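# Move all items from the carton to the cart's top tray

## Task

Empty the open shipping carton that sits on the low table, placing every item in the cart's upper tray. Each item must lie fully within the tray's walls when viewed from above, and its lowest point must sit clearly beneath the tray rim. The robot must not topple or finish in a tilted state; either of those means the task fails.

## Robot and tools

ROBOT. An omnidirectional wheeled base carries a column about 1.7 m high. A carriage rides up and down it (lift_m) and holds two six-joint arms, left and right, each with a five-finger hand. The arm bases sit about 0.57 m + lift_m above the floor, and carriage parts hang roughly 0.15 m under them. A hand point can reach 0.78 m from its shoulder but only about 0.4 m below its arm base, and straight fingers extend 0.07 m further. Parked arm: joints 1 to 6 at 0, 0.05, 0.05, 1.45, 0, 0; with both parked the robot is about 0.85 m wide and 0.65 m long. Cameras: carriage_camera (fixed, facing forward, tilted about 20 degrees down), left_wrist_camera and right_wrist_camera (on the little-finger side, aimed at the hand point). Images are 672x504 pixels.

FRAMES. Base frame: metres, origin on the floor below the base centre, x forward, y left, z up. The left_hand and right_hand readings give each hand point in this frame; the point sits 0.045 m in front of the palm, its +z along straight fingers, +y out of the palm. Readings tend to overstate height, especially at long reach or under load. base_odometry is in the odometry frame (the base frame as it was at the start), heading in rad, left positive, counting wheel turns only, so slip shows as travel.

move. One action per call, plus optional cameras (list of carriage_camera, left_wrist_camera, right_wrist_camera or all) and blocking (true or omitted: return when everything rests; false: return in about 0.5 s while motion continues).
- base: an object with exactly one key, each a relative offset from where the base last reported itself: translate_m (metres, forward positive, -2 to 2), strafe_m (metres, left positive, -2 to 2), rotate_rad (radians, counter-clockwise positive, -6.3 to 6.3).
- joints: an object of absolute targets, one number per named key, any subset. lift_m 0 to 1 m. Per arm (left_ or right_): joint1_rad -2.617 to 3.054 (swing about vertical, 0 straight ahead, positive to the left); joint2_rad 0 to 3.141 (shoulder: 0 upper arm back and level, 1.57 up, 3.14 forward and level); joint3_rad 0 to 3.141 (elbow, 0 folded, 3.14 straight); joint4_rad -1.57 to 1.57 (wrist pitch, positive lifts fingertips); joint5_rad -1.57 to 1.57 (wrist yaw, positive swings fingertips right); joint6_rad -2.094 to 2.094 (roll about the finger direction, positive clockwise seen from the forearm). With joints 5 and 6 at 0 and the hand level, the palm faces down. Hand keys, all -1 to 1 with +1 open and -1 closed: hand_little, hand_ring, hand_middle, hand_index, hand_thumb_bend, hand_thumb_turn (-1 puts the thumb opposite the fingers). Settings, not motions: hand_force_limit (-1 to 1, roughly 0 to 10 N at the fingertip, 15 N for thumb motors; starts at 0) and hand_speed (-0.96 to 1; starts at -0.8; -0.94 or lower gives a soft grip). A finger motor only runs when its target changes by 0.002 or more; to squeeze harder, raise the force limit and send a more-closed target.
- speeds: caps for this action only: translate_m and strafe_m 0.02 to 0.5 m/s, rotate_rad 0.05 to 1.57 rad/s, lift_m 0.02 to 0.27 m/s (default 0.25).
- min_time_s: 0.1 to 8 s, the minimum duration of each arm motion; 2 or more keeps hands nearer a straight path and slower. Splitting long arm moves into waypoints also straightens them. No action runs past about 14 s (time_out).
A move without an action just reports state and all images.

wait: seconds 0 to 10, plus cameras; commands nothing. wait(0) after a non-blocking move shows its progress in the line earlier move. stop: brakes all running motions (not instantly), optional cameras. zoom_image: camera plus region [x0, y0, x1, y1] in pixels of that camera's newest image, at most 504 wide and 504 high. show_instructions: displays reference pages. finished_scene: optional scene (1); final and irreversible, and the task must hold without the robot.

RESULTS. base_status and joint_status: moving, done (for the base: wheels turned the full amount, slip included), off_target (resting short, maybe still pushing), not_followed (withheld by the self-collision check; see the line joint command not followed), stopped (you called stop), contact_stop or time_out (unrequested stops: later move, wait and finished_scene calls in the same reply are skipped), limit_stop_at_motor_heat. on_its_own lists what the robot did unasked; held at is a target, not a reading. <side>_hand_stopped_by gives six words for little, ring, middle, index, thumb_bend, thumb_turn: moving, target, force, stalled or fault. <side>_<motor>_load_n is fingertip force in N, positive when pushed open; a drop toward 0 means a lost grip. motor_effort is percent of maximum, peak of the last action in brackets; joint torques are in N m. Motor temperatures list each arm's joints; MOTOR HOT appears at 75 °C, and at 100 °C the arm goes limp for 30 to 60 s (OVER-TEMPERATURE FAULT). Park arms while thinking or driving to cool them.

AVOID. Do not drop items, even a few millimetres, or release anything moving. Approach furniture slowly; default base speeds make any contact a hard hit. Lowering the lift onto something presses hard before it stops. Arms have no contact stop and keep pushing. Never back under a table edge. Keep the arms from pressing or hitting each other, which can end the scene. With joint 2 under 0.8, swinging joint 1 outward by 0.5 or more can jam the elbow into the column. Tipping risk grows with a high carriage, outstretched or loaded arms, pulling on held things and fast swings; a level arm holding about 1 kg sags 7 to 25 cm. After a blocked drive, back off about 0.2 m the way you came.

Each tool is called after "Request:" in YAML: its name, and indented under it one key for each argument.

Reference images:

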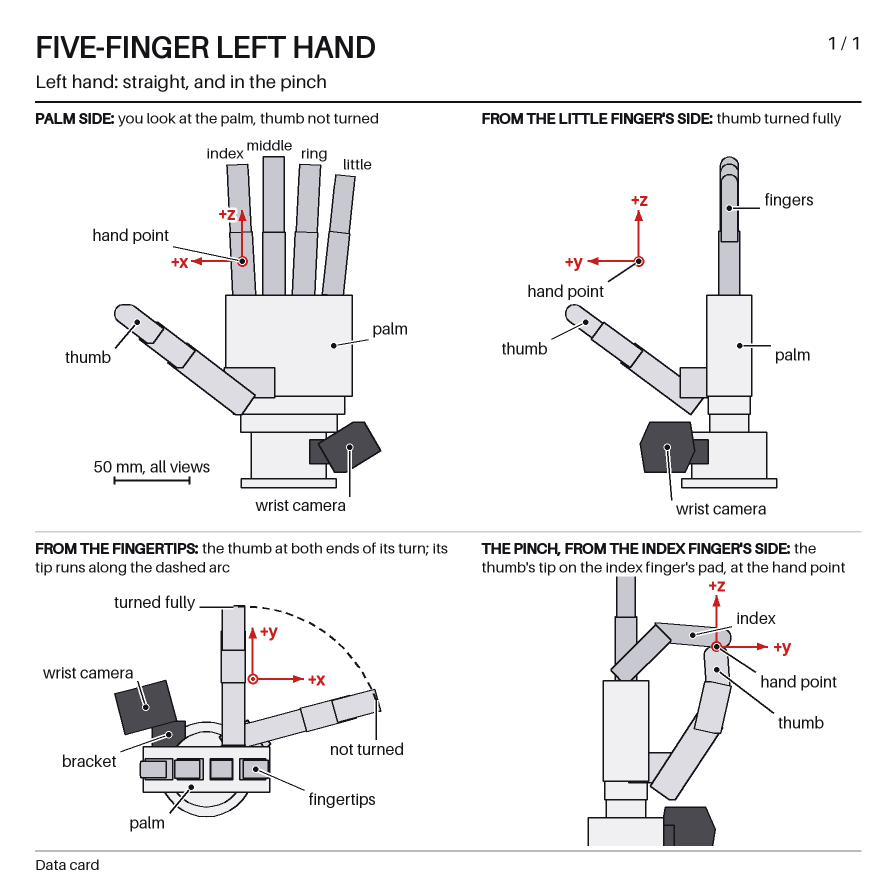

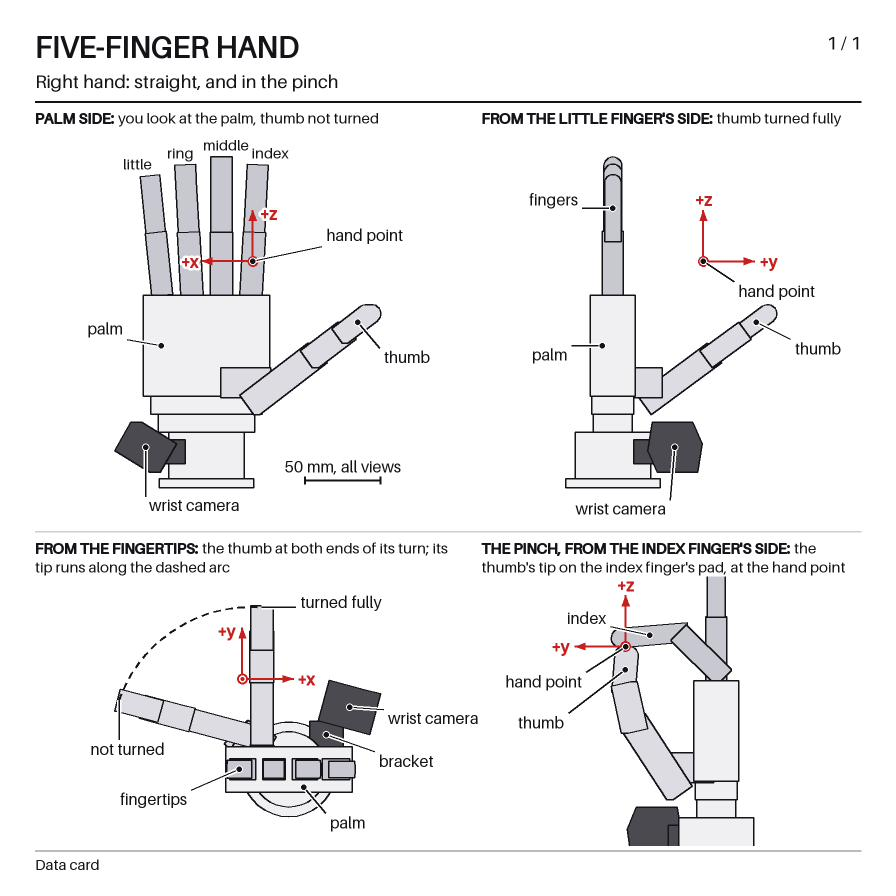

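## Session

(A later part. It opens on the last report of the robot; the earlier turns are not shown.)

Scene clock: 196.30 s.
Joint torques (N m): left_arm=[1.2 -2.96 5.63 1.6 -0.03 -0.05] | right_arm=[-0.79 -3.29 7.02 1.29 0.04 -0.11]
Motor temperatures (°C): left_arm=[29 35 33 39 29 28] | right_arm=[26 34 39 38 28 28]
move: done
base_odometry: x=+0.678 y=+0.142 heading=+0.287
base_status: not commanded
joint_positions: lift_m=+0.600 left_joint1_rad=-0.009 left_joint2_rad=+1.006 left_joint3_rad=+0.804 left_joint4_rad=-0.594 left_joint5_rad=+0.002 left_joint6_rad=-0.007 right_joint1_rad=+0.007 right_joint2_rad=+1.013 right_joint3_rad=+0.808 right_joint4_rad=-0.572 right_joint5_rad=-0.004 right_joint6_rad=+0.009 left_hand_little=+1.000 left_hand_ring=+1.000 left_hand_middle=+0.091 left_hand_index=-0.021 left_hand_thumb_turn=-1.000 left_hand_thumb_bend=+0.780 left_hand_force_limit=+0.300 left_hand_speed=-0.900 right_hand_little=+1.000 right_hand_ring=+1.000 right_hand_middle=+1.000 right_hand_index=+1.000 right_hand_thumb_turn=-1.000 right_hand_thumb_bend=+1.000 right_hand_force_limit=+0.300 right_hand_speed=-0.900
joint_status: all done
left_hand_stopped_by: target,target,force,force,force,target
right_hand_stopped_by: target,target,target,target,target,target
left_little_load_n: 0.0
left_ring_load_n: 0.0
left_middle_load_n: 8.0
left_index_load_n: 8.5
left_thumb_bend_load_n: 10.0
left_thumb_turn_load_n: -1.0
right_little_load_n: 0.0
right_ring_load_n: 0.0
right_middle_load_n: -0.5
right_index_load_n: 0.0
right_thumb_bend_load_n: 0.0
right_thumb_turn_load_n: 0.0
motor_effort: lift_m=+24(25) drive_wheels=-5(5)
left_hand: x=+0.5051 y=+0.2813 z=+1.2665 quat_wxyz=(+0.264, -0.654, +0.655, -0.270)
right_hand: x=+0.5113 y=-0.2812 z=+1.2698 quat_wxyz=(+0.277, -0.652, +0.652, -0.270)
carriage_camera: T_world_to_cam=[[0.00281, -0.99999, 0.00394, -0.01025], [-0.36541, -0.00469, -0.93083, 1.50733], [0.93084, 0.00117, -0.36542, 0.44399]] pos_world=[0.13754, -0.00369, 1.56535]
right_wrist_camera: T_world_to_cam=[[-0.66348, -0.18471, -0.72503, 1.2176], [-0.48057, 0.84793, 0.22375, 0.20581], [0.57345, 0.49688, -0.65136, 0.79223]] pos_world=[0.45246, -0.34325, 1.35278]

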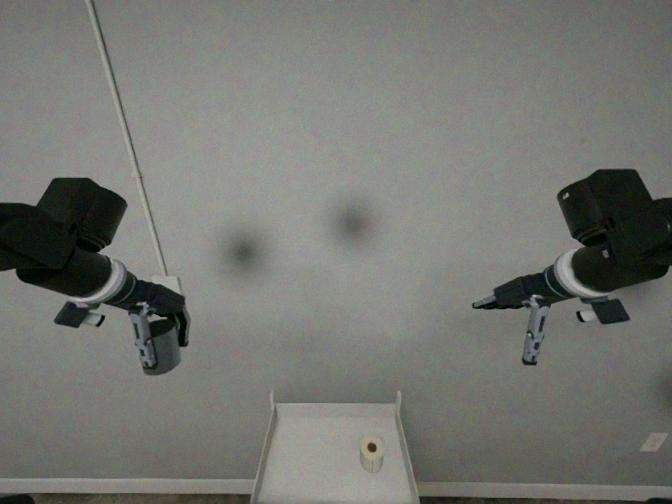

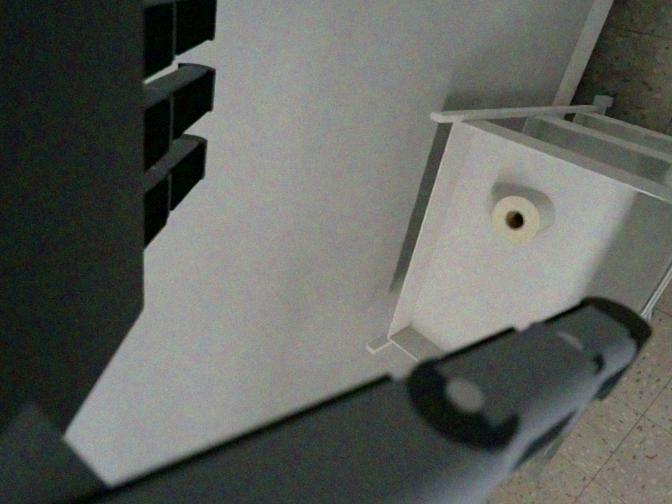

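Request:
move:
  joints: {"left_joint1_rad": -0.40, "left_joint2_rad": 2.962, "left_joint3_rad": 1.394, "left_joint4_rad": 0.80, "left_joint5_rad": 0, "left_joint6_rad": 0}
  min_time_s: 4
  cameras: ["carriage_camera", "left_wrist_camera"]

Scene clock: 201.30 s.
Joint torques (N m): left_arm=[-0.5 -11 3.95 1.67 -0.05 -0.04] | right_arm=[-0.76 -3.21 7.02 1.35 0.06 -0.08]
move: done
base_odometry: x=+0.678 y=+0.142 heading=+0.287
base_status: not commanded
joint_positions: lift_m=+0.600 left_joint1_rad=-0.391 left_joint2_rad=+2.956 left_joint3_rad=+1.376 left_joint4_rad=+0.780 left_joint5_rad=+0.002 left_joint6_rad=-0.007 right_joint1_rad=+0.007 right_joint2_rad=+1.013 right_joint3_rad=+0.808 right_joint4_rad=-0.579 right_joint5_rad=-0.004 right_joint6_rad=+0.009 left_hand_little=+1.000 left_hand_ring=+1.000 left_hand_middle=+0.091 left_hand_index=-0.021 left_hand_thumb_turn=-1.000 left_hand_thumb_bend=+0.780 left_hand_force_limit=+0.300 left_hand_speed=-0.900 right_hand_little=+1.000 right_hand_ring=+1.000 right_hand_middle=+1.000 right_hand_index=+1.000 right_hand_thumb_turn=-1.000 right_hand_thumb_bend=+1.000 right_hand_force_limit=+0.300 right_hand_speed=-0.900
joint_status: all done
left_hand_stopped_by: target,target,force,force,force,target
right_hand_stopped_by: target,target,target,target,target,target
left_little_load_n: 0.0
left_ring_load_n: 0.0
left_middle_load_n: 8.0
left_index_load_n: 8.0
left_thumb_bend_load_n: 10.0
left_thumb_turn_load_n: -1.0
right_little_load_n: 0.0
right_ring_load_n: 0.0
right_middle_load_n: 0.0
right_index_load_n: 0.0
right_thumb_bend_load_n: 0.0
right_thumb_turn_load_n: 0.0
motor_effort: lift_m=+23(25) drive_wheels=-5(5)
left_hand: x=+0.6631 y=+0.1028 z=+0.8368 quat_wxyz=(+0.208, -0.518, +0.768, -0.314)
right_hand: x=+0.5098 y=-0.2812 z=+1.2689 quat_wxyz=(+0.275, -0.653, +0.653, -0.268)
carriage_camera: T_world_to_cam=[[0.00281, -0.99999, 0.00394, -0.01025], [-0.36541, -0.00469, -0.93083, 1.50733], [0.93084, 0.00117, -0.36542, 0.44399]] pos_world=[0.13754, -0.00369, 1.56535]
left_wrist_camera: T_world_to_cam=[[0.49829, -0.50345, 0.70586, -0.87455], [-0.82894, -0.51523, 0.21769, 0.41496], [0.25409, -0.69359, -0.67407, 0.58051]] pos_world=[0.63226, 0.17615, 0.91828]

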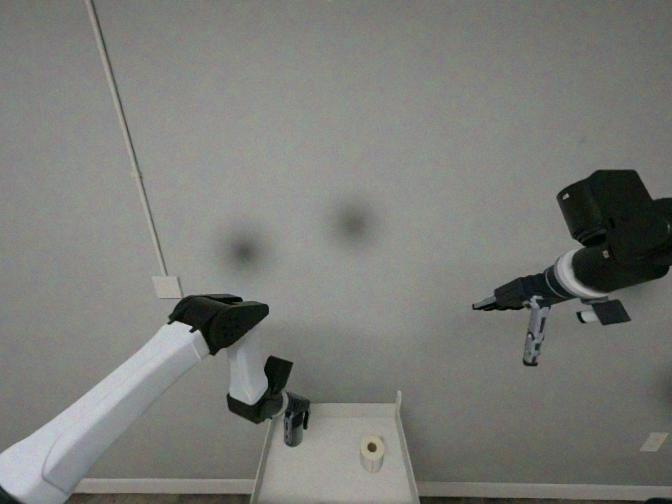

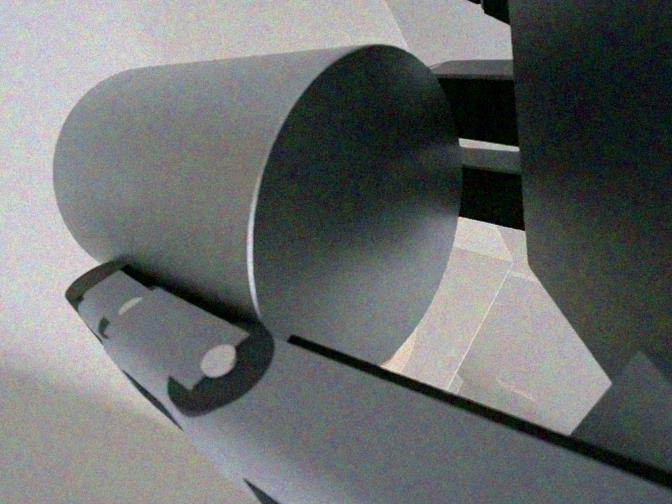

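Request:
move:
  joints: {"lift_m": 0.484}
  speeds: {"lift_m": 0.08}

Request:
move:
  joints: {"lift_m": 0.477}
  speeds: {"lift_m": 0.02}
  cameras: ["left_wrist_camera"]

Scene clock: 203.37 s.
Joint torques (N m): left_arm=[-0.55 -11.58 3.66 1.61 -0.05 -0.07] | right_arm=[-0.73 -3.04 7.38 1.35 0.04 -0.09]
move: done
base_odometry: x=+0.678 y=+0.142 heading=+0.287
base_status: not commanded
joint_positions: lift_m=+0.484 left_joint1_rad=-0.391 left_joint2_rad=+2.961 left_joint3_rad=+1.380 left_joint4_rad=+0.787 left_joint5_rad=+0.002 left_joint6_rad=-0.007 right_joint1_rad=+0.007 right_joint2_rad=+1.011 right_joint3_rad=+0.804 right_joint4_rad=-0.581 right_joint5_rad=-0.004 right_joint6_rad=+0.009 left_hand_little=+1.000 left_hand_ring=+1.000 left_hand_middle=+0.091 left_hand_index=-0.021 left_hand_thumb_turn=-1.000 left_hand_thumb_bend=+0.780 left_hand_force_limit=+0.300 left_hand_speed=-0.900 right_hand_little=+1.000 right_hand_ring=+1.000 right_hand_middle=+1.000 right_hand_index=+1.000 right_hand_thumb_turn=-1.000 right_hand_thumb_bend=+1.000 right_hand_force_limit=+0.300 right_hand_speed=-0.900
joint_status: all done
left_hand_stopped_by: target,target,force,force,force,target
right_hand_stopped_by: target,target,target,target,target,target
left_little_load_n: 0.0
left_ring_load_n: 0.0
left_middle_load_n: 8.0
left_index_load_n: 8.0
left_thumb_bend_load_n: 10.0
left_thumb_turn_load_n: -1.0
right_little_load_n: 0.0
right_ring_load_n: 0.0
right_middle_load_n: 0.0
right_index_load_n: 0.0
right_thumb_bend_load_n: 0.0
right_thumb_turn_load_n: 0.0
motor_effort: lift_m=+23(25) drive_wheels=-5(5)
left_hand: x=+0.6639 y=+0.1024 z=+0.7201 quat_wxyz=(+0.209, -0.517, +0.767, -0.316)
right_hand: x=+0.5082 y=-0.2812 z=+1.1515 quat_wxyz=(+0.273, -0.654, +0.654, -0.266)
pictures: none

Scene clock: 204.00 s.
Joint torques (N m): left_arm=[-0.51 -11.77 3.56 1.6 -0.05 -0.05] | right_arm=[-0.76 -2.97 7.39 1.43 0.03 -0.09]
move: done
base_odometry: x=+0.678 y=+0.142 heading=+0.287
base_status: not commanded
joint_positions: lift_m=+0.477 left_joint1_rad=-0.391 left_joint2_rad=+2.961 left_joint3_rad=+1.380 left_joint4_rad=+0.789 left_joint5_rad=+0.002 left_joint6_rad=-0.007 right_joint1_rad=+0.007 right_joint2_rad=+1.010 right_joint3_rad=+0.804 right_joint4_rad=-0.584 right_joint5_rad=-0.004 right_joint6_rad=+0.009 left_hand_little=+1.000 left_hand_ring=+1.000 left_hand_middle=+0.091 left_hand_index=-0.021 left_hand_thumb_turn=-1.000 left_hand_thumb_bend=+0.780 left_hand_force_limit=+0.300 left_hand_speed=-0.900 right_hand_little=+1.000 right_hand_ring=+1.000 right_hand_middle=+1.000 right_hand_index=+1.000 right_hand_thumb_turn=-1.000 right_hand_thumb_bend=+1.000 right_hand_force_limit=+0.300 right_hand_speed=-0.900
joint_status: all done
left_hand_stopped_by: target,target,force,force,force,target
right_hand_stopped_by: target,target,target,target,target,target
left_little_load_n: 0.0
left_ring_load_n: -0.5
left_middle_load_n: 7.5
left_index_load_n: 8.0
left_thumb_bend_load_n: 10.0
left_thumb_turn_load_n: -1.0
right_little_load_n: 0.0
right_ring_load_n: 0.0
right_middle_load_n: 0.0
right_index_load_n: 0.0
right_thumb_bend_load_n: 0.0
right_thumb_turn_load_n: 0.0
motor_effort: lift_m=+22(23) drive_wheels=-5(5)
left_hand: x=+0.6645 y=+0.1022 z=+0.7135 quat_wxyz=(+0.209, -0.517, +0.767, -0.317)
right_hand: x=+0.5076 y=-0.2812 z=+1.1444 quat_wxyz=(+0.273, -0.654, +0.654, -0.266)
left_wrist_camera: T_world_to_cam=[[0.49352, -0.50149, 0.71059, -0.78892], [-0.83041, -0.5146, 0.21356, 0.44645], [0.25857, -0.69548, -0.67041, 0.49123]] pos_world=[0.63307, 0.17575, 0.79458]

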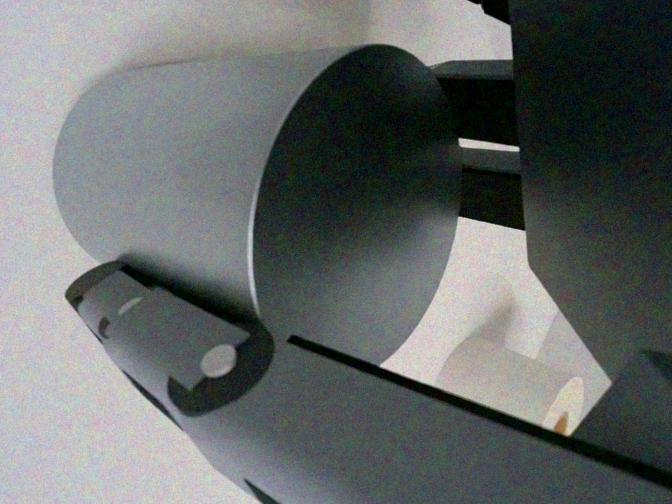

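Request:
move:
  joints: {"lift_m": 0.471}
  speeds: {"lift_m": 0.02}

Request:
move:
  joints: {"lift_m": 0.467}
  speeds: {"lift_m": 0.02}
  cameras: ["left_wrist_camera"]

Scene clock: 215.83 s.
Joint torques (N m): left_arm=[-0.47 -11.71 3.51 1.56 -0.04 -0.05] | right_arm=[-0.77 -3.12 7.39 1.39 0.02 -0.1]
Motor temperatures (°C): left_arm=[29 41 33 39 29 28] | right_arm=[26 33 39 37 28 28]
move: done
base_odometry: x=+0.678 y=+0.142 heading=+0.287
base_status: not commanded
joint_positions: lift_m=+0.471 left_joint1_rad=-0.391 left_joint2_rad=+2.961 left_joint3_rad=+1.381 left_joint4_rad=+0.798 left_joint5_rad=+0.002 left_joint6_rad=-0.007 right_joint1_rad=+0.007 right_joint2_rad=+1.010 right_joint3_rad=+0.804 right_joint4_rad=-0.586 right_joint5_rad=-0.004 right_joint6_rad=+0.009 left_hand_little=+1.000 left_hand_ring=+1.000 left_hand_middle=+0.091 left_hand_index=-0.021 left_hand_thumb_turn=-1.000 left_hand_thumb_bend=+0.780 left_hand_force_limit=+0.300 left_hand_speed=-0.900 right_hand_little=+1.000 right_hand_ring=+1.000 right_hand_middle=+1.000 right_hand_index=+1.000 right_hand_thumb_turn=-1.000 right_hand_thumb_bend=+1.000 right_hand_force_limit=+0.300 right_hand_speed=-0.900
joint_status: all done
left_hand_stopped_by: target,target,force,force,force,target
right_hand_stopped_by: target,target,target,target,target,target
left_little_load_n: 0.0
left_ring_load_n: 0.0
left_middle_load_n: 7.5
left_index_load_n: 8.0
left_thumb_bend_load_n: 9.5
left_thumb_turn_load_n: -1.0
right_little_load_n: 0.0
right_ring_load_n: 0.0
right_middle_load_n: 0.0
right_index_load_n: 0.0
right_thumb_bend_load_n: 0.0
right_thumb_turn_load_n: 0.0
motor_effort: lift_m=+21(22) drive_wheels=+3(5)
left_hand: x=+0.6665 y=+0.1013 z=+0.7090 quat_wxyz=(+0.212, -0.516, +0.766, -0.320)
right_hand: x=+0.5073 y=-0.2813 z=+1.1383 quat_wxyz=(+0.272, -0.654, +0.654, -0.265)
pictures: none

Scene clock: 216.37 s.
Joint torques (N m): left_arm=[-0.5 -11.74 3.6 1.39 -0.07 -0.06] | right_arm=[-0.79 -2.97 7.34 1.39 0.03 -0.09]
move: done
base_odometry: x=+0.678 y=+0.142 heading=+0.287
base_status: not commanded
joint_positions: lift_m=+0.467 left_joint1_rad=-0.391 left_joint2_rad=+2.961 left_joint3_rad=+1.381 left_joint4_rad=+0.818 left_joint5_rad=+0.003 left_joint6_rad=-0.007 right_joint1_rad=+0.007 right_joint2_rad=+1.010 right_joint3_rad=+0.804 right_joint4_rad=-0.586 right_joint5_rad=-0.004 right_joint6_rad=+0.009 left_hand_little=+1.000 left_hand_ring=+1.000 left_hand_middle=+0.091 left_hand_index=-0.021 left_hand_thumb_turn=-1.000 left_hand_thumb_bend=+0.780 left_hand_force_limit=+0.300 left_hand_speed=-0.900 right_hand_little=+1.000 right_hand_ring=+1.000 right_hand_middle=+1.000 right_hand_index=+1.000 right_hand_thumb_turn=-1.000 right_hand_thumb_bend=+1.000 right_hand_force_limit=+0.300 right_hand_speed=-0.900
joint_status: all done
left_hand_stopped_by: target,target,force,force,force,target
right_hand_stopped_by: target,target,target,target,target,target
left_little_load_n: 0.0
left_ring_load_n: 0.0
left_middle_load_n: 7.5
left_index_load_n: 8.0
left_thumb_bend_load_n: 10.0
left_thumb_turn_load_n: -1.5
right_little_load_n: 0.0
right_ring_load_n: 0.0
right_middle_load_n: 0.0
right_index_load_n: -0.5
right_thumb_bend_load_n: 0.0
right_thumb_turn_load_n: 0.0
motor_effort: lift_m=+20(23) drive_wheels=+3(5)
left_hand: x=+0.6705 y=+0.0994 z=+0.7080 quat_wxyz=(+0.216, -0.514, +0.763, -0.328)
right_hand: x=+0.5071 y=-0.2813 z=+1.1342 quat_wxyz=(+0.272, -0.654, +0.654, -0.265)
left_wrist_camera: T_world_to_cam=[[0.47429, -0.49342, 0.7291, -0.79043], [-0.8363, -0.51125, 0.19803, 0.46581], [0.27504, -0.70367, -0.65513, 0.46299]] pos_world=[0.63711, 0.17393, 0.78738]

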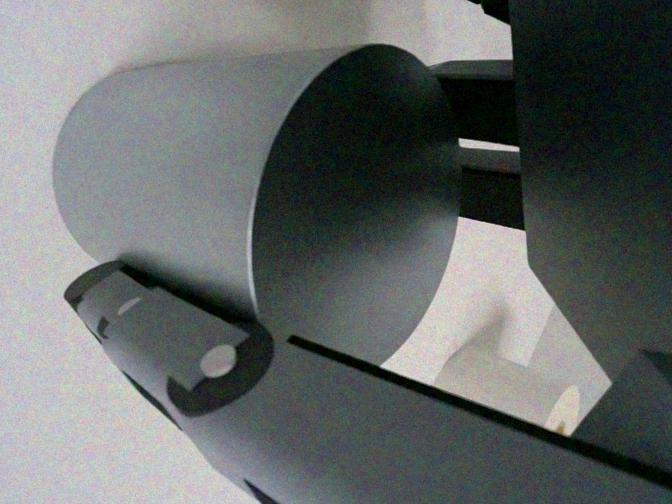

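Request:
move:
  joints: {"lift_m": 0.470}
  speeds: {"lift_m": 0.02}

Request:
move:
  joints: {"left_hand_speed": -0.92, "left_hand_thumb_bend": 1.0}
  cameras: ["left_wrist_camera"]

Scene clock: 217.30 s.
Joint torques (N m): left_arm=[-0.51 -11.66 3.48 1.47 -0.04 -0.05] | right_arm=[-0.77 -2.95 7.43 1.39 0.03 -0.1]
move: done
base_odometry: x=+0.678 y=+0.142 heading=+0.287
base_status: not commanded
joint_positions: lift_m=+0.470 left_joint1_rad=-0.391 left_joint2_rad=+2.961 left_joint3_rad=+1.381 left_joint4_rad=+0.808 left_joint5_rad=+0.003 left_joint6_rad=-0.007 right_joint1_rad=+0.007 right_joint2_rad=+1.009 right_joint3_rad=+0.804 right_joint4_rad=-0.585 right_joint5_rad=-0.004 right_joint6_rad=+0.009 left_hand_little=+1.000 left_hand_ring=+1.000 left_hand_middle=+0.091 left_hand_index=-0.021 left_hand_thumb_turn=-1.000 left_hand_thumb_bend=+0.780 left_hand_force_limit=+0.300 left_hand_speed=-0.900 right_hand_little=+1.000 right_hand_ring=+1.000 right_hand_middle=+1.000 right_hand_index=+1.000 right_hand_thumb_turn=-1.000 right_hand_thumb_bend=+1.000 right_hand_force_limit=+0.300 right_hand_speed=-0.900
joint_status: all done
left_hand_stopped_by: target,target,force,force,force,target
right_hand_stopped_by: target,target,target,target,target,target
left_little_load_n: 0.0
left_ring_load_n: 0.0
left_middle_load_n: 8.0
left_index_load_n: 8.0
left_thumb_bend_load_n: 10.0
left_thumb_turn_load_n: -1.0
right_little_load_n: -0.5
right_ring_load_n: 0.0
right_middle_load_n: 0.0
right_index_load_n: 0.0
right_thumb_bend_load_n: 0.0
right_thumb_turn_load_n: 0.0
motor_effort: lift_m=+25(33) drive_wheels=+3(4)
left_hand: x=+0.6688 y=+0.1001 z=+0.7091 quat_wxyz=(+0.214, -0.515, +0.764, -0.325)
right_hand: x=+0.5074 y=-0.2813 z=+1.1370 quat_wxyz=(+0.273, -0.654, +0.654, -0.266)
pictures: none

Scene clock: 219.70 s.
Joint torques (N m): left_arm=[-0.51 -11.73 3.51 1.46 -0.08 -0.03] | right_arm=[-0.76 -2.99 7.39 1.4 0.04 -0.08]
move: done
base_odometry: x=+0.678 y=+0.142 heading=+0.287
base_status: not commanded
joint_positions: lift_m=+0.470 left_joint1_rad=-0.391 left_joint2_rad=+2.961 left_joint3_rad=+1.381 left_joint4_rad=+0.806 left_joint5_rad=+0.003 left_joint6_rad=-0.007 right_joint1_rad=+0.007 right_joint2_rad=+1.009 right_joint3_rad=+0.804 right_joint4_rad=-0.585 right_joint5_rad=-0.004 right_joint6_rad=+0.009 left_hand_little=+1.000 left_hand_ring=+1.000 left_hand_middle=+0.090 left_hand_index=-0.021 left_hand_thumb_turn=-1.000 left_hand_thumb_bend=+1.000 left_hand_force_limit=+0.300 left_hand_speed=-0.920 right_hand_little=+1.000 right_hand_ring=+1.000 right_hand_middle=+1.000 right_hand_index=+1.000 right_hand_thumb_turn=-1.000 right_hand_thumb_bend=+1.000 right_hand_force_limit=+0.300 right_hand_speed=-0.900
joint_status: all done
left_hand_stopped_by: target,target,force,force,target,target
right_hand_stopped_by: target,target,target,target,target,target
left_little_load_n: 0.0
left_ring_load_n: 0.0
left_middle_load_n: 0.0
left_index_load_n: 1.0
left_thumb_bend_load_n: 0.0
left_thumb_turn_load_n: 0.0
right_little_load_n: 0.0
right_ring_load_n: 0.0
right_middle_load_n: 0.0
right_index_load_n: 0.0
right_thumb_bend_load_n: 0.0
right_thumb_turn_load_n: 0.0
motor_effort: lift_m=+24(25) drive_wheels=+3(4)
left_hand: x=+0.6683 y=+0.1003 z=+0.7088 quat_wxyz=(+0.213, -0.515, +0.764, -0.324)
right_hand: x=+0.5074 y=-0.2813 z=+1.1370 quat_wxyz=(+0.273, -0.654, +0.654, -0.266)
left_wrist_camera: T_world_to_cam=[[0.48171, -0.49652, 0.7221, -0.78918], [-0.83423, -0.51214, 0.20437, 0.45859], [0.26834, -0.70084, -0.66092, 0.47303]] pos_world=[0.63579, 0.17454, 0.78878]

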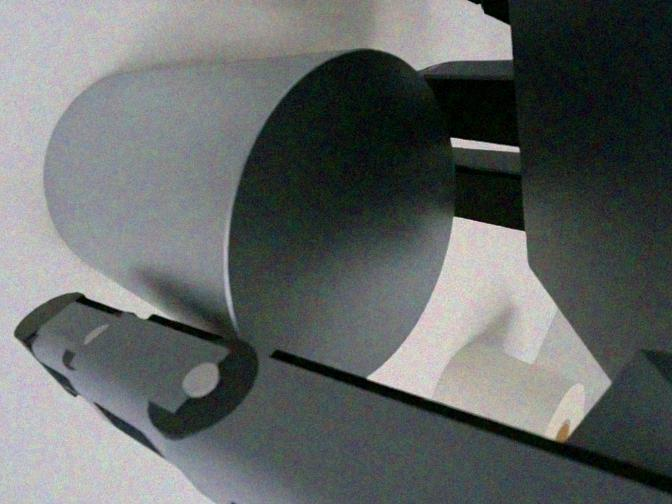

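Request:
move:
  joints: {"left_hand_speed": -0.9, "left_hand_index": 1.0, "left_hand_middle": 1.0}
  cameras: ["left_wrist_camera"]

Request:
move:
  joints: {"lift_m": 0.6}
  speeds: {"lift_m": 0.06}
  cameras: ["left_wrist_camera", "carriage_camera"]

Scene clock: 225.77 s.
Joint torques (N m): left_arm=[-0.49 -11.69 3.59 1.53 -0.07 -0.06] | right_arm=[-0.8 -2.96 7.43 1.4 0.05 -0.09]
move: done
base_odometry: x=+0.678 y=+0.142 heading=+0.287
base_status: not commanded
joint_positions: lift_m=+0.470 left_joint1_rad=-0.391 left_joint2_rad=+2.961 left_joint3_rad=+1.381 left_joint4_rad=+0.801 left_joint5_rad=+0.003 left_joint6_rad=-0.007 right_joint1_rad=+0.007 right_joint2_rad=+1.009 right_joint3_rad=+0.804 right_joint4_rad=-0.585 right_joint5_rad=-0.004 right_joint6_rad=+0.009 left_hand_little=+1.000 left_hand_ring=+1.000 left_hand_middle=+1.000 left_hand_index=+1.000 left_hand_thumb_turn=-1.000 left_hand_thumb_bend=+1.000 left_hand_force_limit=+0.300 left_hand_speed=-0.900 right_hand_little=+1.000 right_hand_ring=+1.000 right_hand_middle=+1.000 right_hand_index=+1.000 right_hand_thumb_turn=-1.000 right_hand_thumb_bend=+1.000 right_hand_force_limit=+0.300 right_hand_speed=-0.900
joint_status: all done
left_hand_stopped_by: target,target,target,target,target,target
right_hand_stopped_by: target,target,target,target,target,target
left_little_load_n: 0.0
left_ring_load_n: 0.0
left_middle_load_n: 0.0
left_index_load_n: -0.5
left_thumb_bend_load_n: 0.0
left_thumb_turn_load_n: 0.0
right_little_load_n: 0.0
right_ring_load_n: 0.0
right_middle_load_n: 0.0
right_index_load_n: 0.0
right_thumb_bend_load_n: 0.0
right_thumb_turn_load_n: 0.0
motor_effort: lift_m=+24(26) drive_wheels=+3(4)
left_hand: x=+0.6673 y=+0.1007 z=+0.7081 quat_wxyz=(+0.212, -0.516, +0.765, -0.322)
right_hand: x=+0.5074 y=-0.2813 z=+1.1370 quat_wxyz=(+0.273, -0.654, +0.654, -0.266)
left_wrist_camera: T_world_to_cam=[[0.485, -0.49788, 0.71895, -0.7877], [-0.83331, -0.51249, 0.20724, 0.45546], [0.26527, -0.69962, -0.66345, 0.47683]] pos_world=[0.63509, 0.17484, 0.78828]

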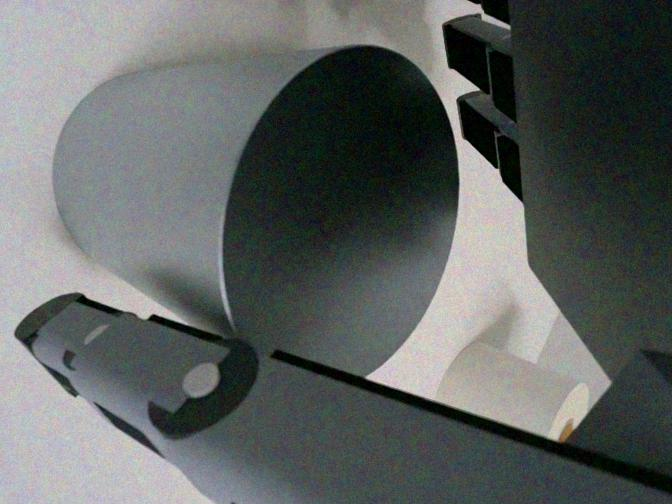

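Scene clock: 228.30 s.
Joint torques (N m): left_arm=[-0.5 -11.85 3.41 1.58 -0.06 -0.05] | right_arm=[-0.77 -2.86 7.45 1.41 0.04 -0.1]
move: done
base_odometry: x=+0.678 y=+0.142 heading=+0.287
base_status: not commanded
joint_positions: lift_m=+0.600 left_joint1_rad=-0.391 left_joint2_rad=+2.963 left_joint3_rad=+1.383 left_joint4_rad=+0.795 left_joint5_rad=+0.003 left_joint6_rad=-0.007 right_joint1_rad=+0.007 right_joint2_rad=+1.009 right_joint3_rad=+0.803 right_joint4_rad=-0.586 right_joint5_rad=-0.004 right_joint6_rad=+0.009 left_hand_little=+1.000 left_hand_ring=+1.000 left_hand_middle=+1.000 left_hand_index=+1.000 left_hand_thumb_turn=-1.000 left_hand_thumb_bend=+1.000 left_hand_force_limit=+0.300 left_hand_speed=-0.900 right_hand_little=+1.000 right_hand_ring=+1.000 right_hand_middle=+1.000 right_hand_index=+1.000 right_hand_thumb_turn=-1.000 right_hand_thumb_bend=+1.000 right_hand_force_limit=+0.300 right_hand_speed=-0.900
joint_status: all done
left_hand_stopped_by: target,target,target,target,target,target
right_hand_stopped_by: target,target,target,target,target,target
left_little_load_n: 0.0
left_ring_load_n: 0.0
left_middle_load_n: 0.0
left_index_load_n: 0.0
left_thumb_bend_load_n: 0.0
left_thumb_turn_load_n: 0.0
right_little_load_n: 0.0
right_ring_load_n: 0.0
right_middle_load_n: 0.0
right_index_load_n: 0.0
right_thumb_bend_load_n: 0.0
right_thumb_turn_load_n: 0.0
motor_effort: lift_m=+24(31) drive_wheels=+3(5)
left_hand: x=+0.6661 y=+0.1012 z=+0.8370 quat_wxyz=(+0.211, -0.516, +0.766, -0.320)
right_hand: x=+0.5069 y=-0.2813 z=+1.2667 quat_wxyz=(+0.272, -0.654, +0.654, -0.265)
pictures: carriage_camera, left_wrist_camera
carriage_camera: T_world_to_cam=[[0.00281, -0.99999, 0.00394, -0.01025], [-0.36541, -0.00469, -0.93083, 1.50733], [0.93084, 0.00117, -0.36542, 0.44399]] pos_world=[0.13754, -0.00369, 1.56535]
left_wrist_camera: T_world_to_cam=[[0.48882, -0.49942, 0.71528, -0.87898], [-0.83219, -0.51297, 0.21055, 0.42446], [0.26176, -0.69817, -0.66636, 0.56776]] pos_world=[0.63428, 0.17514, 0.91768]

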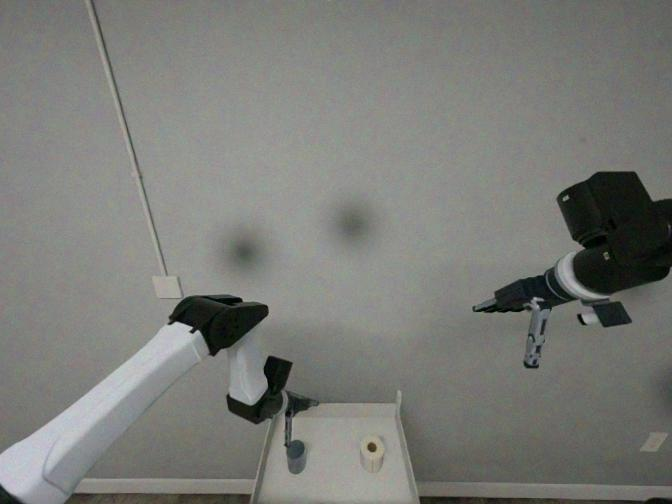

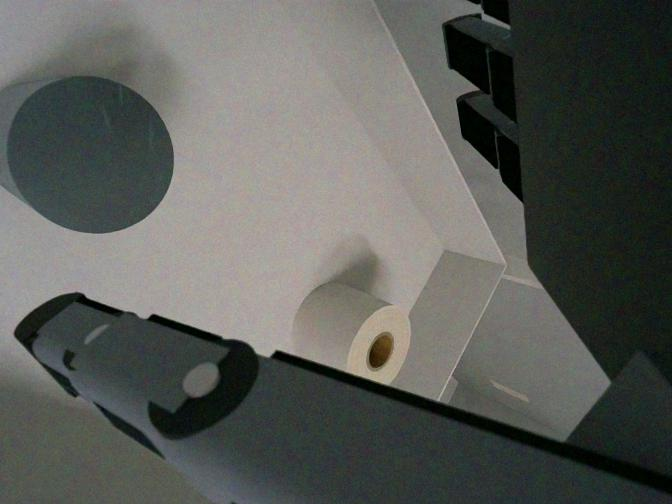

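Request:
move:
  joints: {"left_joint1_rad": 0.0, "left_joint2_rad": 1.0, "left_joint3_rad": 0.8, "left_joint4_rad": -0.585, "left_joint5_rad": 0, "left_joint6_rad": 0, "right_joint1_rad": 0.0, "right_joint2_rad": 0.05, "right_joint3_rad": 0.05, "right_joint4_rad": 1.45}
  min_time_s: 2.5

Request:
move:
  base: {"translate_m": -0.6}
  speeds: {"translate_m": 0.35}

Request:
move:
  base: {"rotate_rad": -3.08}
  speeds: {"rotate_rad": 0.9}

Request:
move:
  base: {"strafe_m": -0.405}
  speeds: {"strafe_m": 0.25}

Request:
move:
  base: {"translate_m": 0.85}
  speeds: {"translate_m": 0.3}
  cameras: ["carriage_camera", "left_wrist_camera"]

Scene clock: 234.13 s.
Joint torques (N m): left_arm=[1.18 -3.43 4.98 1.5 -0.06 -0.06] | right_arm=[-0.79 1.8 5.15 0 0.02 -0.08]
move: done
base_odometry: x=+0.678 y=+0.142 heading=+0.287
base_status: not commanded
joint_positions: lift_m=+0.600 left_joint1_rad=-0.009 left_joint2_rad=+1.010 left_joint3_rad=+0.812 left_joint4_rad=-0.582 left_joint5_rad=+0.003 left_joint6_rad=-0.007 right_joint1_rad=+0.007 right_joint2_rad=+0.060 right_joint3_rad=+0.058 right_joint4_rad=+1.435 right_joint5_rad=-0.004 right_joint6_rad=+0.009 left_hand_little=+1.000 left_hand_ring=+1.000 left_hand_middle=+1.000 left_hand_index=+1.000 left_hand_thumb_turn=-1.000 left_hand_thumb_bend=+1.000 left_hand_force_limit=+0.300 left_hand_speed=-0.900 right_hand_little=+1.000 right_hand_ring=+1.000 right_hand_middle=+1.000 right_hand_index=+1.000 right_hand_thumb_turn=-1.000 right_hand_thumb_bend=+1.000 right_hand_force_limit=+0.300 right_hand_speed=-0.900
joint_status: all done
left_hand_stopped_by: target,target,target,target,target,target
right_hand_stopped_by: target,target,target,target,target,target
left_little_load_n: 0.0
left_ring_load_n: 0.0
left_middle_load_n: 0.0
left_index_load_n: 0.0
left_thumb_bend_load_n: 0.0
left_thumb_turn_load_n: 0.0
right_little_load_n: 0.0
right_ring_load_n: 0.0
right_middle_load_n: 0.0
right_index_load_n: 0.0
right_thumb_bend_load_n: 0.0
right_thumb_turn_load_n: 0.0
motor_effort: lift_m=+24(25) drive_wheels=-5(5)
left_hand: x=+0.5098 y=+0.2810 z=+1.2703 quat_wxyz=(+0.269, -0.652, +0.654, -0.275)
right_hand: x=+0.3278 y=-0.2826 z=+1.6000 quat_wxyz=(+0.711, -0.050, +0.048, -0.700)
pictures: none

Scene clock: 237.57 s.
Joint torques (N m): left_arm=[1.21 -3.07 5.05 1.57 -0.05 -0.06] | right_arm=[-0.68 1.96 5.44 -0.08 0.01 -0.09]
move: done
base_odometry: x=+0.102 y=-0.028 heading=+0.287
base_status: done
joint_positions: lift_m=+0.600 left_joint1_rad=-0.009 left_joint2_rad=+1.007 left_joint3_rad=+0.811 left_joint4_rad=-0.589 left_joint5_rad=+0.003 left_joint6_rad=-0.007 right_joint1_rad=+0.006 right_joint2_rad=+0.059 right_joint3_rad=+0.054 right_joint4_rad=+1.447 right_joint5_rad=-0.003 right_joint6_rad=+0.009 left_hand_little=+1.000 left_hand_ring=+1.000 left_hand_middle=+1.000 left_hand_index=+1.000 left_hand_thumb_turn=-1.000 left_hand_thumb_bend=+1.000 left_hand_force_limit=+0.300 left_hand_speed=-0.900 right_hand_little=+1.000 right_hand_ring=+1.000 right_hand_middle=+1.000 right_hand_index=+1.000 right_hand_thumb_turn=-1.000 right_hand_thumb_bend=+1.000 right_hand_force_limit=+0.300 right_hand_speed=-0.900
joint_status: not commanded
left_hand_stopped_by: target,target,target,target,target,target
right_hand_stopped_by: target,target,target,target,target,target
left_little_load_n: 0.0
left_ring_load_n: 0.0
left_middle_load_n: 0.0
left_index_load_n: 0.0
left_thumb_bend_load_n: 0.0
left_thumb_turn_load_n: 0.0
right_little_load_n: 0.0
right_ring_load_n: 0.0
right_middle_load_n: 0.0
right_index_load_n: 0.0
right_thumb_bend_load_n: 0.0
right_thumb_turn_load_n: 0.0
motor_effort: lift_m=+24(25) drive_wheels=-2(20)
left_hand: x=+0.5079 y=+0.2810 z=+1.2699 quat_wxyz=(+0.268, -0.652, +0.654, -0.274)
right_hand: x=+0.3254 y=-0.2829 z=+1.6001 quat_wxyz=(+0.711, -0.046, +0.045, -0.700)
pictures: none

Scene clock: 242.43 s.
Joint torques (N m): left_arm=[1.07 -3.11 4.98 1.58 -0.05 -0.05] | right_arm=[-0.7 1.99 5.52 -0.05 0.02 -0.07]
move: done
base_odometry: x=+0.102 y=-0.028 heading=-2.792
base_status: done
joint_positions: lift_m=+0.600 left_joint1_rad=-0.008 left_joint2_rad=+1.007 left_joint3_rad=+0.811 left_joint4_rad=-0.589 left_joint5_rad=+0.002 left_joint6_rad=-0.007 right_joint1_rad=+0.006 right_joint2_rad=+0.059 right_joint3_rad=+0.054 right_joint4_rad=+1.447 right_joint5_rad=-0.003 right_joint6_rad=+0.009 left_hand_little=+1.000 left_hand_ring=+1.000 left_hand_middle=+1.000 left_hand_index=+1.000 left_hand_thumb_turn=-1.000 left_hand_thumb_bend=+1.000 left_hand_force_limit=+0.300 left_hand_speed=-0.900 right_hand_little=+1.000 right_hand_ring=+1.000 right_hand_middle=+1.000 right_hand_index=+1.000 right_hand_thumb_turn=-1.000 right_hand_thumb_bend=+1.000 right_hand_force_limit=+0.300 right_hand_speed=-0.900
joint_status: not commanded
left_hand_stopped_by: target,target,target,target,target,target
right_hand_stopped_by: target,target,target,target,target,target
left_little_load_n: 0.0
left_ring_load_n: 0.0
left_middle_load_n: 0.0
left_index_load_n: 0.0
left_thumb_bend_load_n: 0.0
left_thumb_turn_load_n: 0.0
right_little_load_n: 0.0
right_ring_load_n: 0.0
right_middle_load_n: 0.0
right_index_load_n: 0.0
right_thumb_bend_load_n: 0.0
right_thumb_turn_load_n: 0.0
motor_effort: lift_m=+23(25) drive_wheels=+6(18)
left_hand: x=+0.5080 y=+0.2815 z=+1.2699 quat_wxyz=(+0.268, -0.653, +0.654, -0.273)
right_hand: x=+0.3255 y=-0.2829 z=+1.6000 quat_wxyz=(+0.711, -0.047, +0.045, -0.700)
pictures: none

Scene clock: 245.43 s.
Joint torques (N m): left_arm=[1.02 -3.08 5.05 1.58 -0.03 -0.06] | right_arm=[-0.58 1.89 5.59 -0.08 0.02 -0.09]
move: done
base_odometry: x=-0.036 y=+0.352 heading=-2.793
base_status: done
joint_positions: lift_m=+0.600 left_joint1_rad=-0.007 left_joint2_rad=+1.007 left_joint3_rad=+0.811 left_joint4_rad=-0.590 left_joint5_rad=+0.001 left_joint6_rad=-0.007 right_joint1_rad=+0.005 right_joint2_rad=+0.059 right_joint3_rad=+0.054 right_joint4_rad=+1.447 right_joint5_rad=-0.003 right_joint6_rad=+0.009 left_hand_little=+1.000 left_hand_ring=+1.000 left_hand_middle=+1.000 left_hand_index=+1.000 left_hand_thumb_turn=-1.000 left_hand_thumb_bend=+1.000 left_hand_force_limit=+0.300 left_hand_speed=-0.900 right_hand_little=+1.000 right_hand_ring=+1.000 right_hand_middle=+1.000 right_hand_index=+1.000 right_hand_thumb_turn=-1.000 right_hand_thumb_bend=+1.000 right_hand_force_limit=+0.300 right_hand_speed=-0.900
joint_status: not commanded
left_hand_stopped_by: target,target,target,target,target,target
right_hand_stopped_by: target,target,target,target,target,target
left_little_load_n: 0.0
left_ring_load_n: 0.0
left_middle_load_n: 0.0
left_index_load_n: 0.0
left_thumb_bend_load_n: 0.0
left_thumb_turn_load_n: 0.0
right_little_load_n: 0.0
right_ring_load_n: 0.0
right_middle_load_n: 0.0
right_index_load_n: 0.0
right_thumb_bend_load_n: 0.0
right_thumb_turn_load_n: 0.0
motor_effort: lift_m=+23(25) drive_wheels=-7(20)
left_hand: x=+0.5079 y=+0.2819 z=+1.2698 quat_wxyz=(+0.268, -0.653, +0.654, -0.273)
right_hand: x=+0.3255 y=-0.2830 z=+1.6000 quat_wxyz=(+0.711, -0.046, +0.045, -0.701)
pictures: none

Scene clock: 249.77 s.
Joint torques (N m): left_arm=[1.06 -2.95 5.01 1.61 -0.04 -0.06] | right_arm=[-0.59 2.07 5.41 -0.12 0.02 -0.1]
move: done
base_odometry: x=-0.835 y=+0.063 heading=-2.794
base_status: done
joint_positions: lift_m=+0.600 left_joint1_rad=-0.007 left_joint2_rad=+1.006 left_joint3_rad=+0.811 left_joint4_rad=-0.591 left_joint5_rad=+0.001 left_joint6_rad=-0.007 right_joint1_rad=+0.005 right_joint2_rad=+0.059 right_joint3_rad=+0.054 right_joint4_rad=+1.448 right_joint5_rad=-0.003 right_joint6_rad=+0.009 left_hand_little=+1.000 left_hand_ring=+1.000 left_hand_middle=+1.000 left_hand_index=+1.000 left_hand_thumb_turn=-1.000 left_hand_thumb_bend=+1.000 left_hand_force_limit=+0.300 left_hand_speed=-0.900 right_hand_little=+1.000 right_hand_ring=+1.000 right_hand_middle=+1.000 right_hand_index=+1.000 right_hand_thumb_turn=-1.000 right_hand_thumb_bend=+1.000 right_hand_force_limit=+0.300 right_hand_speed=-0.900
joint_status: not commanded
left_hand_stopped_by: target,target,target,target,target,target
right_hand_stopped_by: target,target,target,target,target,target
left_little_load_n: 0.0
left_ring_load_n: -0.5
left_middle_load_n: 0.0
left_index_load_n: 0.0
left_thumb_bend_load_n: 0.0
left_thumb_turn_load_n: 0.0
right_little_load_n: 0.0
right_ring_load_n: 0.0
right_middle_load_n: 0.0
right_index_load_n: 0.0
right_thumb_bend_load_n: 0.0
right_thumb_turn_load_n: 0.0
motor_effort: lift_m=+23(26) drive_wheels=-5(19)
left_hand: x=+0.5076 y=+0.2819 z=+1.2698 quat_wxyz=(+0.268, -0.653, +0.654, -0.273)
right_hand: x=+0.3252 y=-0.2830 z=+1.6001 quat_wxyz=(+0.711, -0.046, +0.044, -0.701)
carriage_camera: T_world_to_cam=[[0.00281, -0.99999, 0.00394, -0.01025], [-0.36541, -0.00469, -0.93083, 1.50733], [0.93084, 0.00117, -0.36542, 0.44399]] pos_world=[0.13754, -0.00369, 1.56535]
left_wrist_camera: T_world_to_cam=[[0.64141, -0.28044, 0.7141, -1.15849], [-0.57837, -0.7883, 0.20992, 0.24373], [0.50406, -0.54766, -0.66783, 0.8602]] pos_world=[0.45044, 0.33834, 1.35058]

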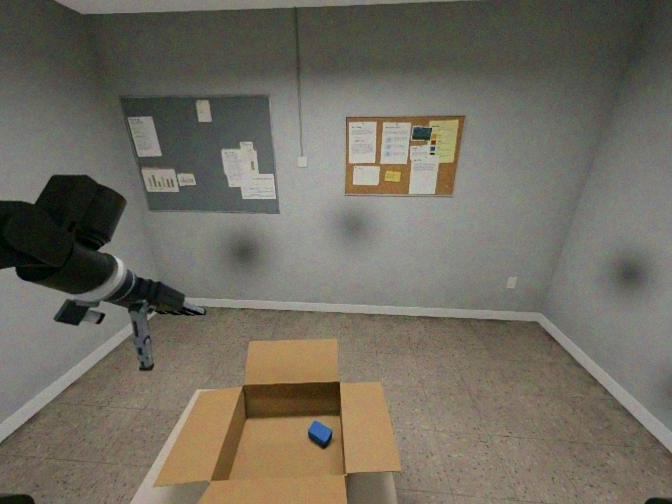

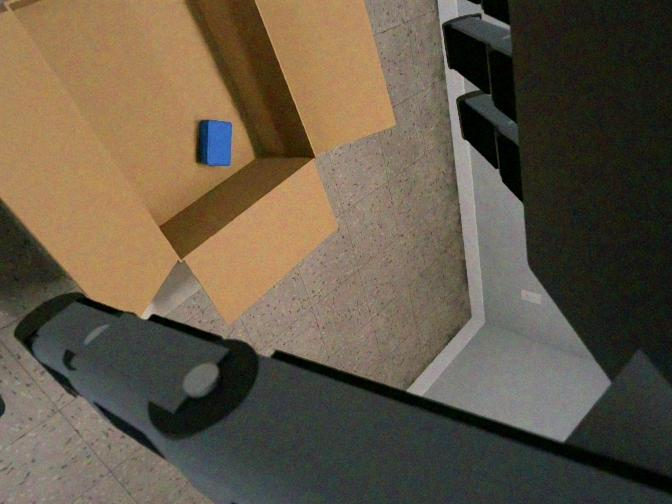

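Request:
move:
  base: {"translate_m": 0.18}
  speeds: {"translate_m": 0.15, "lift_m": 0.15}
  joints: {"lift_m": 0.38}
  cameras: ["carriage_camera", "left_wrist_camera"]

Request:
zoom_image:
  camera: "left_wrist_camera"
  region: [150, 50, 400, 250]

Request:
zoom_image:
  camera: "carriage_camera"
  region: [220, 380, 360, 500]

Scene clock: 252.57 s.
Joint torques (N m): left_arm=[1.01 -2.61 5.55 1.61 -0.04 -0.02] | right_arm=[-0.57 1.99 5.79 -0.15 0.03 -0.07]
move: done
base_odometry: x=-1.004 y=+0.002 heading=-2.794
base_status: done
joint_positions: lift_m=+0.380 left_joint1_rad=-0.007 left_joint2_rad=+1.003 left_joint3_rad=+0.806 left_joint4_rad=-0.592 left_joint5_rad=+0.001 left_joint6_rad=-0.007 right_joint1_rad=+0.005 right_joint2_rad=+0.058 right_joint3_rad=+0.050 right_joint4_rad=+1.451 right_joint5_rad=-0.003 right_joint6_rad=+0.009 left_hand_little=+1.000 left_hand_ring=+1.000 left_hand_middle=+1.000 left_hand_index=+1.000 left_hand_thumb_turn=-1.000 left_hand_thumb_bend=+1.000 left_hand_force_limit=+0.300 left_hand_speed=-0.900 right_hand_little=+1.000 right_hand_ring=+1.000 right_hand_middle=+1.000 right_hand_index=+1.000 right_hand_thumb_turn=-1.000 right_hand_thumb_bend=+1.000 right_hand_force_limit=+0.300 right_hand_speed=-0.900
joint_status: all done
left_hand_stopped_by: target,target,target,target,target,target
right_hand_stopped_by: target,target,target,target,target,target
left_little_load_n: 0.0
left_ring_load_n: 0.0
left_middle_load_n: 0.0
left_index_load_n: 0.0
left_thumb_bend_load_n: 0.0
left_thumb_turn_load_n: 0.0
right_little_load_n: 0.0
right_ring_load_n: 0.0
right_middle_load_n: -0.5
right_index_load_n: 0.0
right_thumb_bend_load_n: 0.0
right_thumb_turn_load_n: 0.0
motor_effort: lift_m=+22(25) drive_wheels=-5(20)
left_hand: x=+0.5063 y=+0.2819 z=+1.0486 quat_wxyz=(+0.267, -0.654, +0.654, -0.272)
right_hand: x=+0.3255 y=-0.2830 z=+1.3793 quat_wxyz=(+0.711, -0.046, +0.045, -0.701)
carriage_camera: T_world_to_cam=[[0.00281, -0.99999, 0.00394, -0.00938], [-0.36541, -0.00469, -0.93083, 1.30273], [0.93084, 0.00117, -0.36542, 0.36367]] pos_world=[0.13754, -0.00369, 1.34555]
left_wrist_camera: T_world_to_cam=[[0.64332, -0.28042, 0.71239, -0.99882], [-0.57777, -0.78834, 0.21143, 0.28753], [0.50231, -0.54762, -0.66918, 0.71539]] pos_world=[0.44934, 0.33834, 1.12948]

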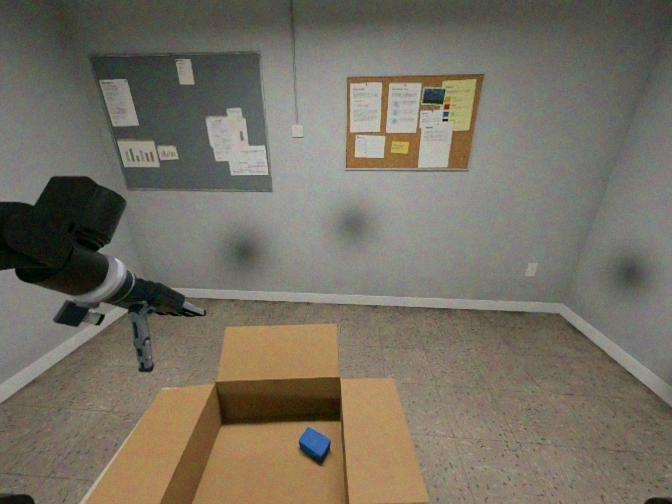

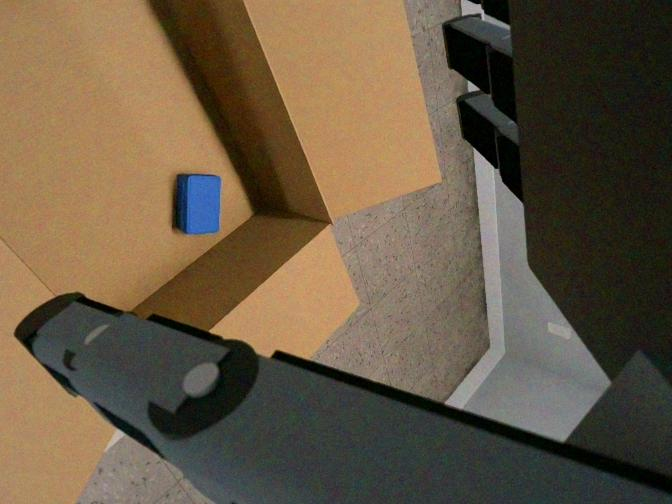

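Scaled by 2.016 from the camera's image (finer frame: 960x720).

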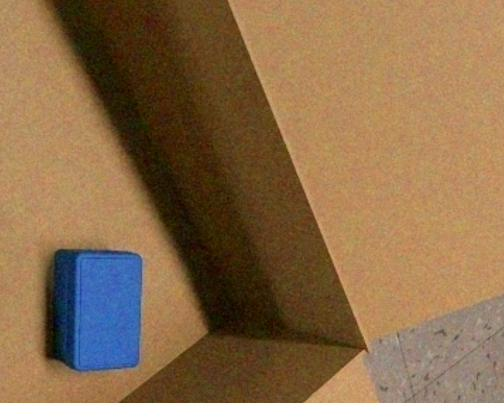

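Scaled by 3.600 from the camera's image (finer frame: 960x720).

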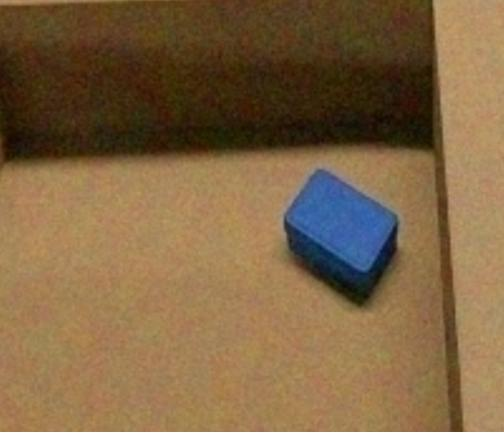

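Request:
move:
  joints: {"left_joint1_rad": -0.45, "left_joint2_rad": 3.0845, "left_joint3_rad": 1.745, "left_joint4_rad": 0.5625, "left_joint5_rad": 0, "left_joint6_rad": 0}
  min_time_s: 4
  cameras: ["carriage_camera", "left_wrist_camera"]

Scene clock: 258.10 s.
Joint torques (N m): left_arm=[-1.06 -9.81 4.49 0.94 0.22 -0.13] | right_arm=[-0.59 2.11 5.93 -0.18 0.04 -0.08]
move: off_target
base_odometry: x=-1.004 y=+0.002 heading=-2.794
base_status: not commanded
joint_positions: lift_m=+0.380 left_joint1_rad=-0.435 left_joint2_rad=+3.049 left_joint3_rad=+1.736 left_joint4_rad=+0.632 left_joint5_rad=-0.028 left_joint6_rad=+0.004 right_joint1_rad=+0.005 right_joint2_rad=+0.058 right_joint3_rad=+0.050 right_joint4_rad=+1.451 right_joint5_rad=-0.003 right_joint6_rad=+0.009 left_hand_little=+1.000 left_hand_ring=+1.000 left_hand_middle=+1.000 left_hand_index=+1.000 left_hand_thumb_turn=-1.000 left_hand_thumb_bend=+1.000 left_hand_force_limit=+0.300 left_hand_speed=-0.900 right_hand_little=+1.000 right_hand_ring=+1.000 right_hand_middle=+1.000 right_hand_index=+1.000 right_hand_thumb_turn=-1.000 right_hand_thumb_bend=+1.000 right_hand_force_limit=+0.300 right_hand_speed=-0.900
joint_status: left_joint4_rad off_target (ended at +0.632, target +0.562); the others done
left_hand_stopped_by: target,target,target,target,target,target
right_hand_stopped_by: target,target,target,target,target,target
left_little_load_n: 0.0
left_ring_load_n: 0.0
left_middle_load_n: 0.0
left_index_load_n: 0.0
left_thumb_bend_load_n: 0.0
left_thumb_turn_load_n: 0.0
right_little_load_n: 0.0
right_ring_load_n: 0.0
right_middle_load_n: -0.5
right_index_load_n: 0.0
right_thumb_bend_load_n: 0.0
right_thumb_turn_load_n: 0.0
motor_effort: lift_m=+23(24) drive_wheels=+3(5)
left_hand: x=+0.7402 y=+0.0505 z=+0.6340 quat_wxyz=(+0.243, -0.489, +0.759, -0.355)
right_hand: x=+0.3253 y=-0.2830 z=+1.3793 quat_wxyz=(+0.711, -0.046, +0.044, -0.701)
carriage_camera: T_world_to_cam=[[0.00281, -0.99999, 0.00394, -0.00938], [-0.36541, -0.00469, -0.93083, 1.30273], [0.93084, 0.00117, -0.36542, 0.36367]] pos_world=[0.13754, -0.00369, 1.34555]
left_wrist_camera: T_world_to_cam=[[0.39534, -0.50095, 0.76991, -0.76072], [-0.86442, -0.48636, 0.12741, 0.57811], [0.31063, -0.71589, -0.6253, 0.31631]] pos_world=[0.70221, 0.12654, 0.70982]

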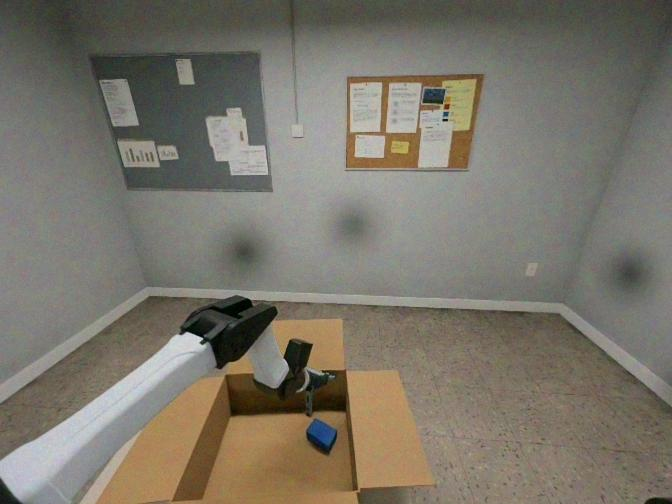

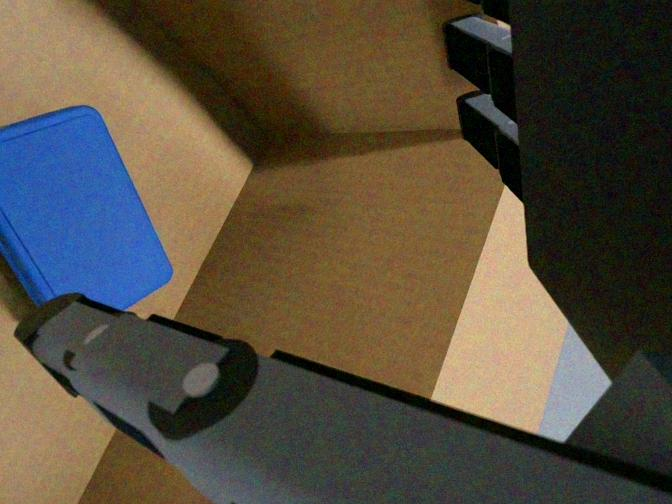

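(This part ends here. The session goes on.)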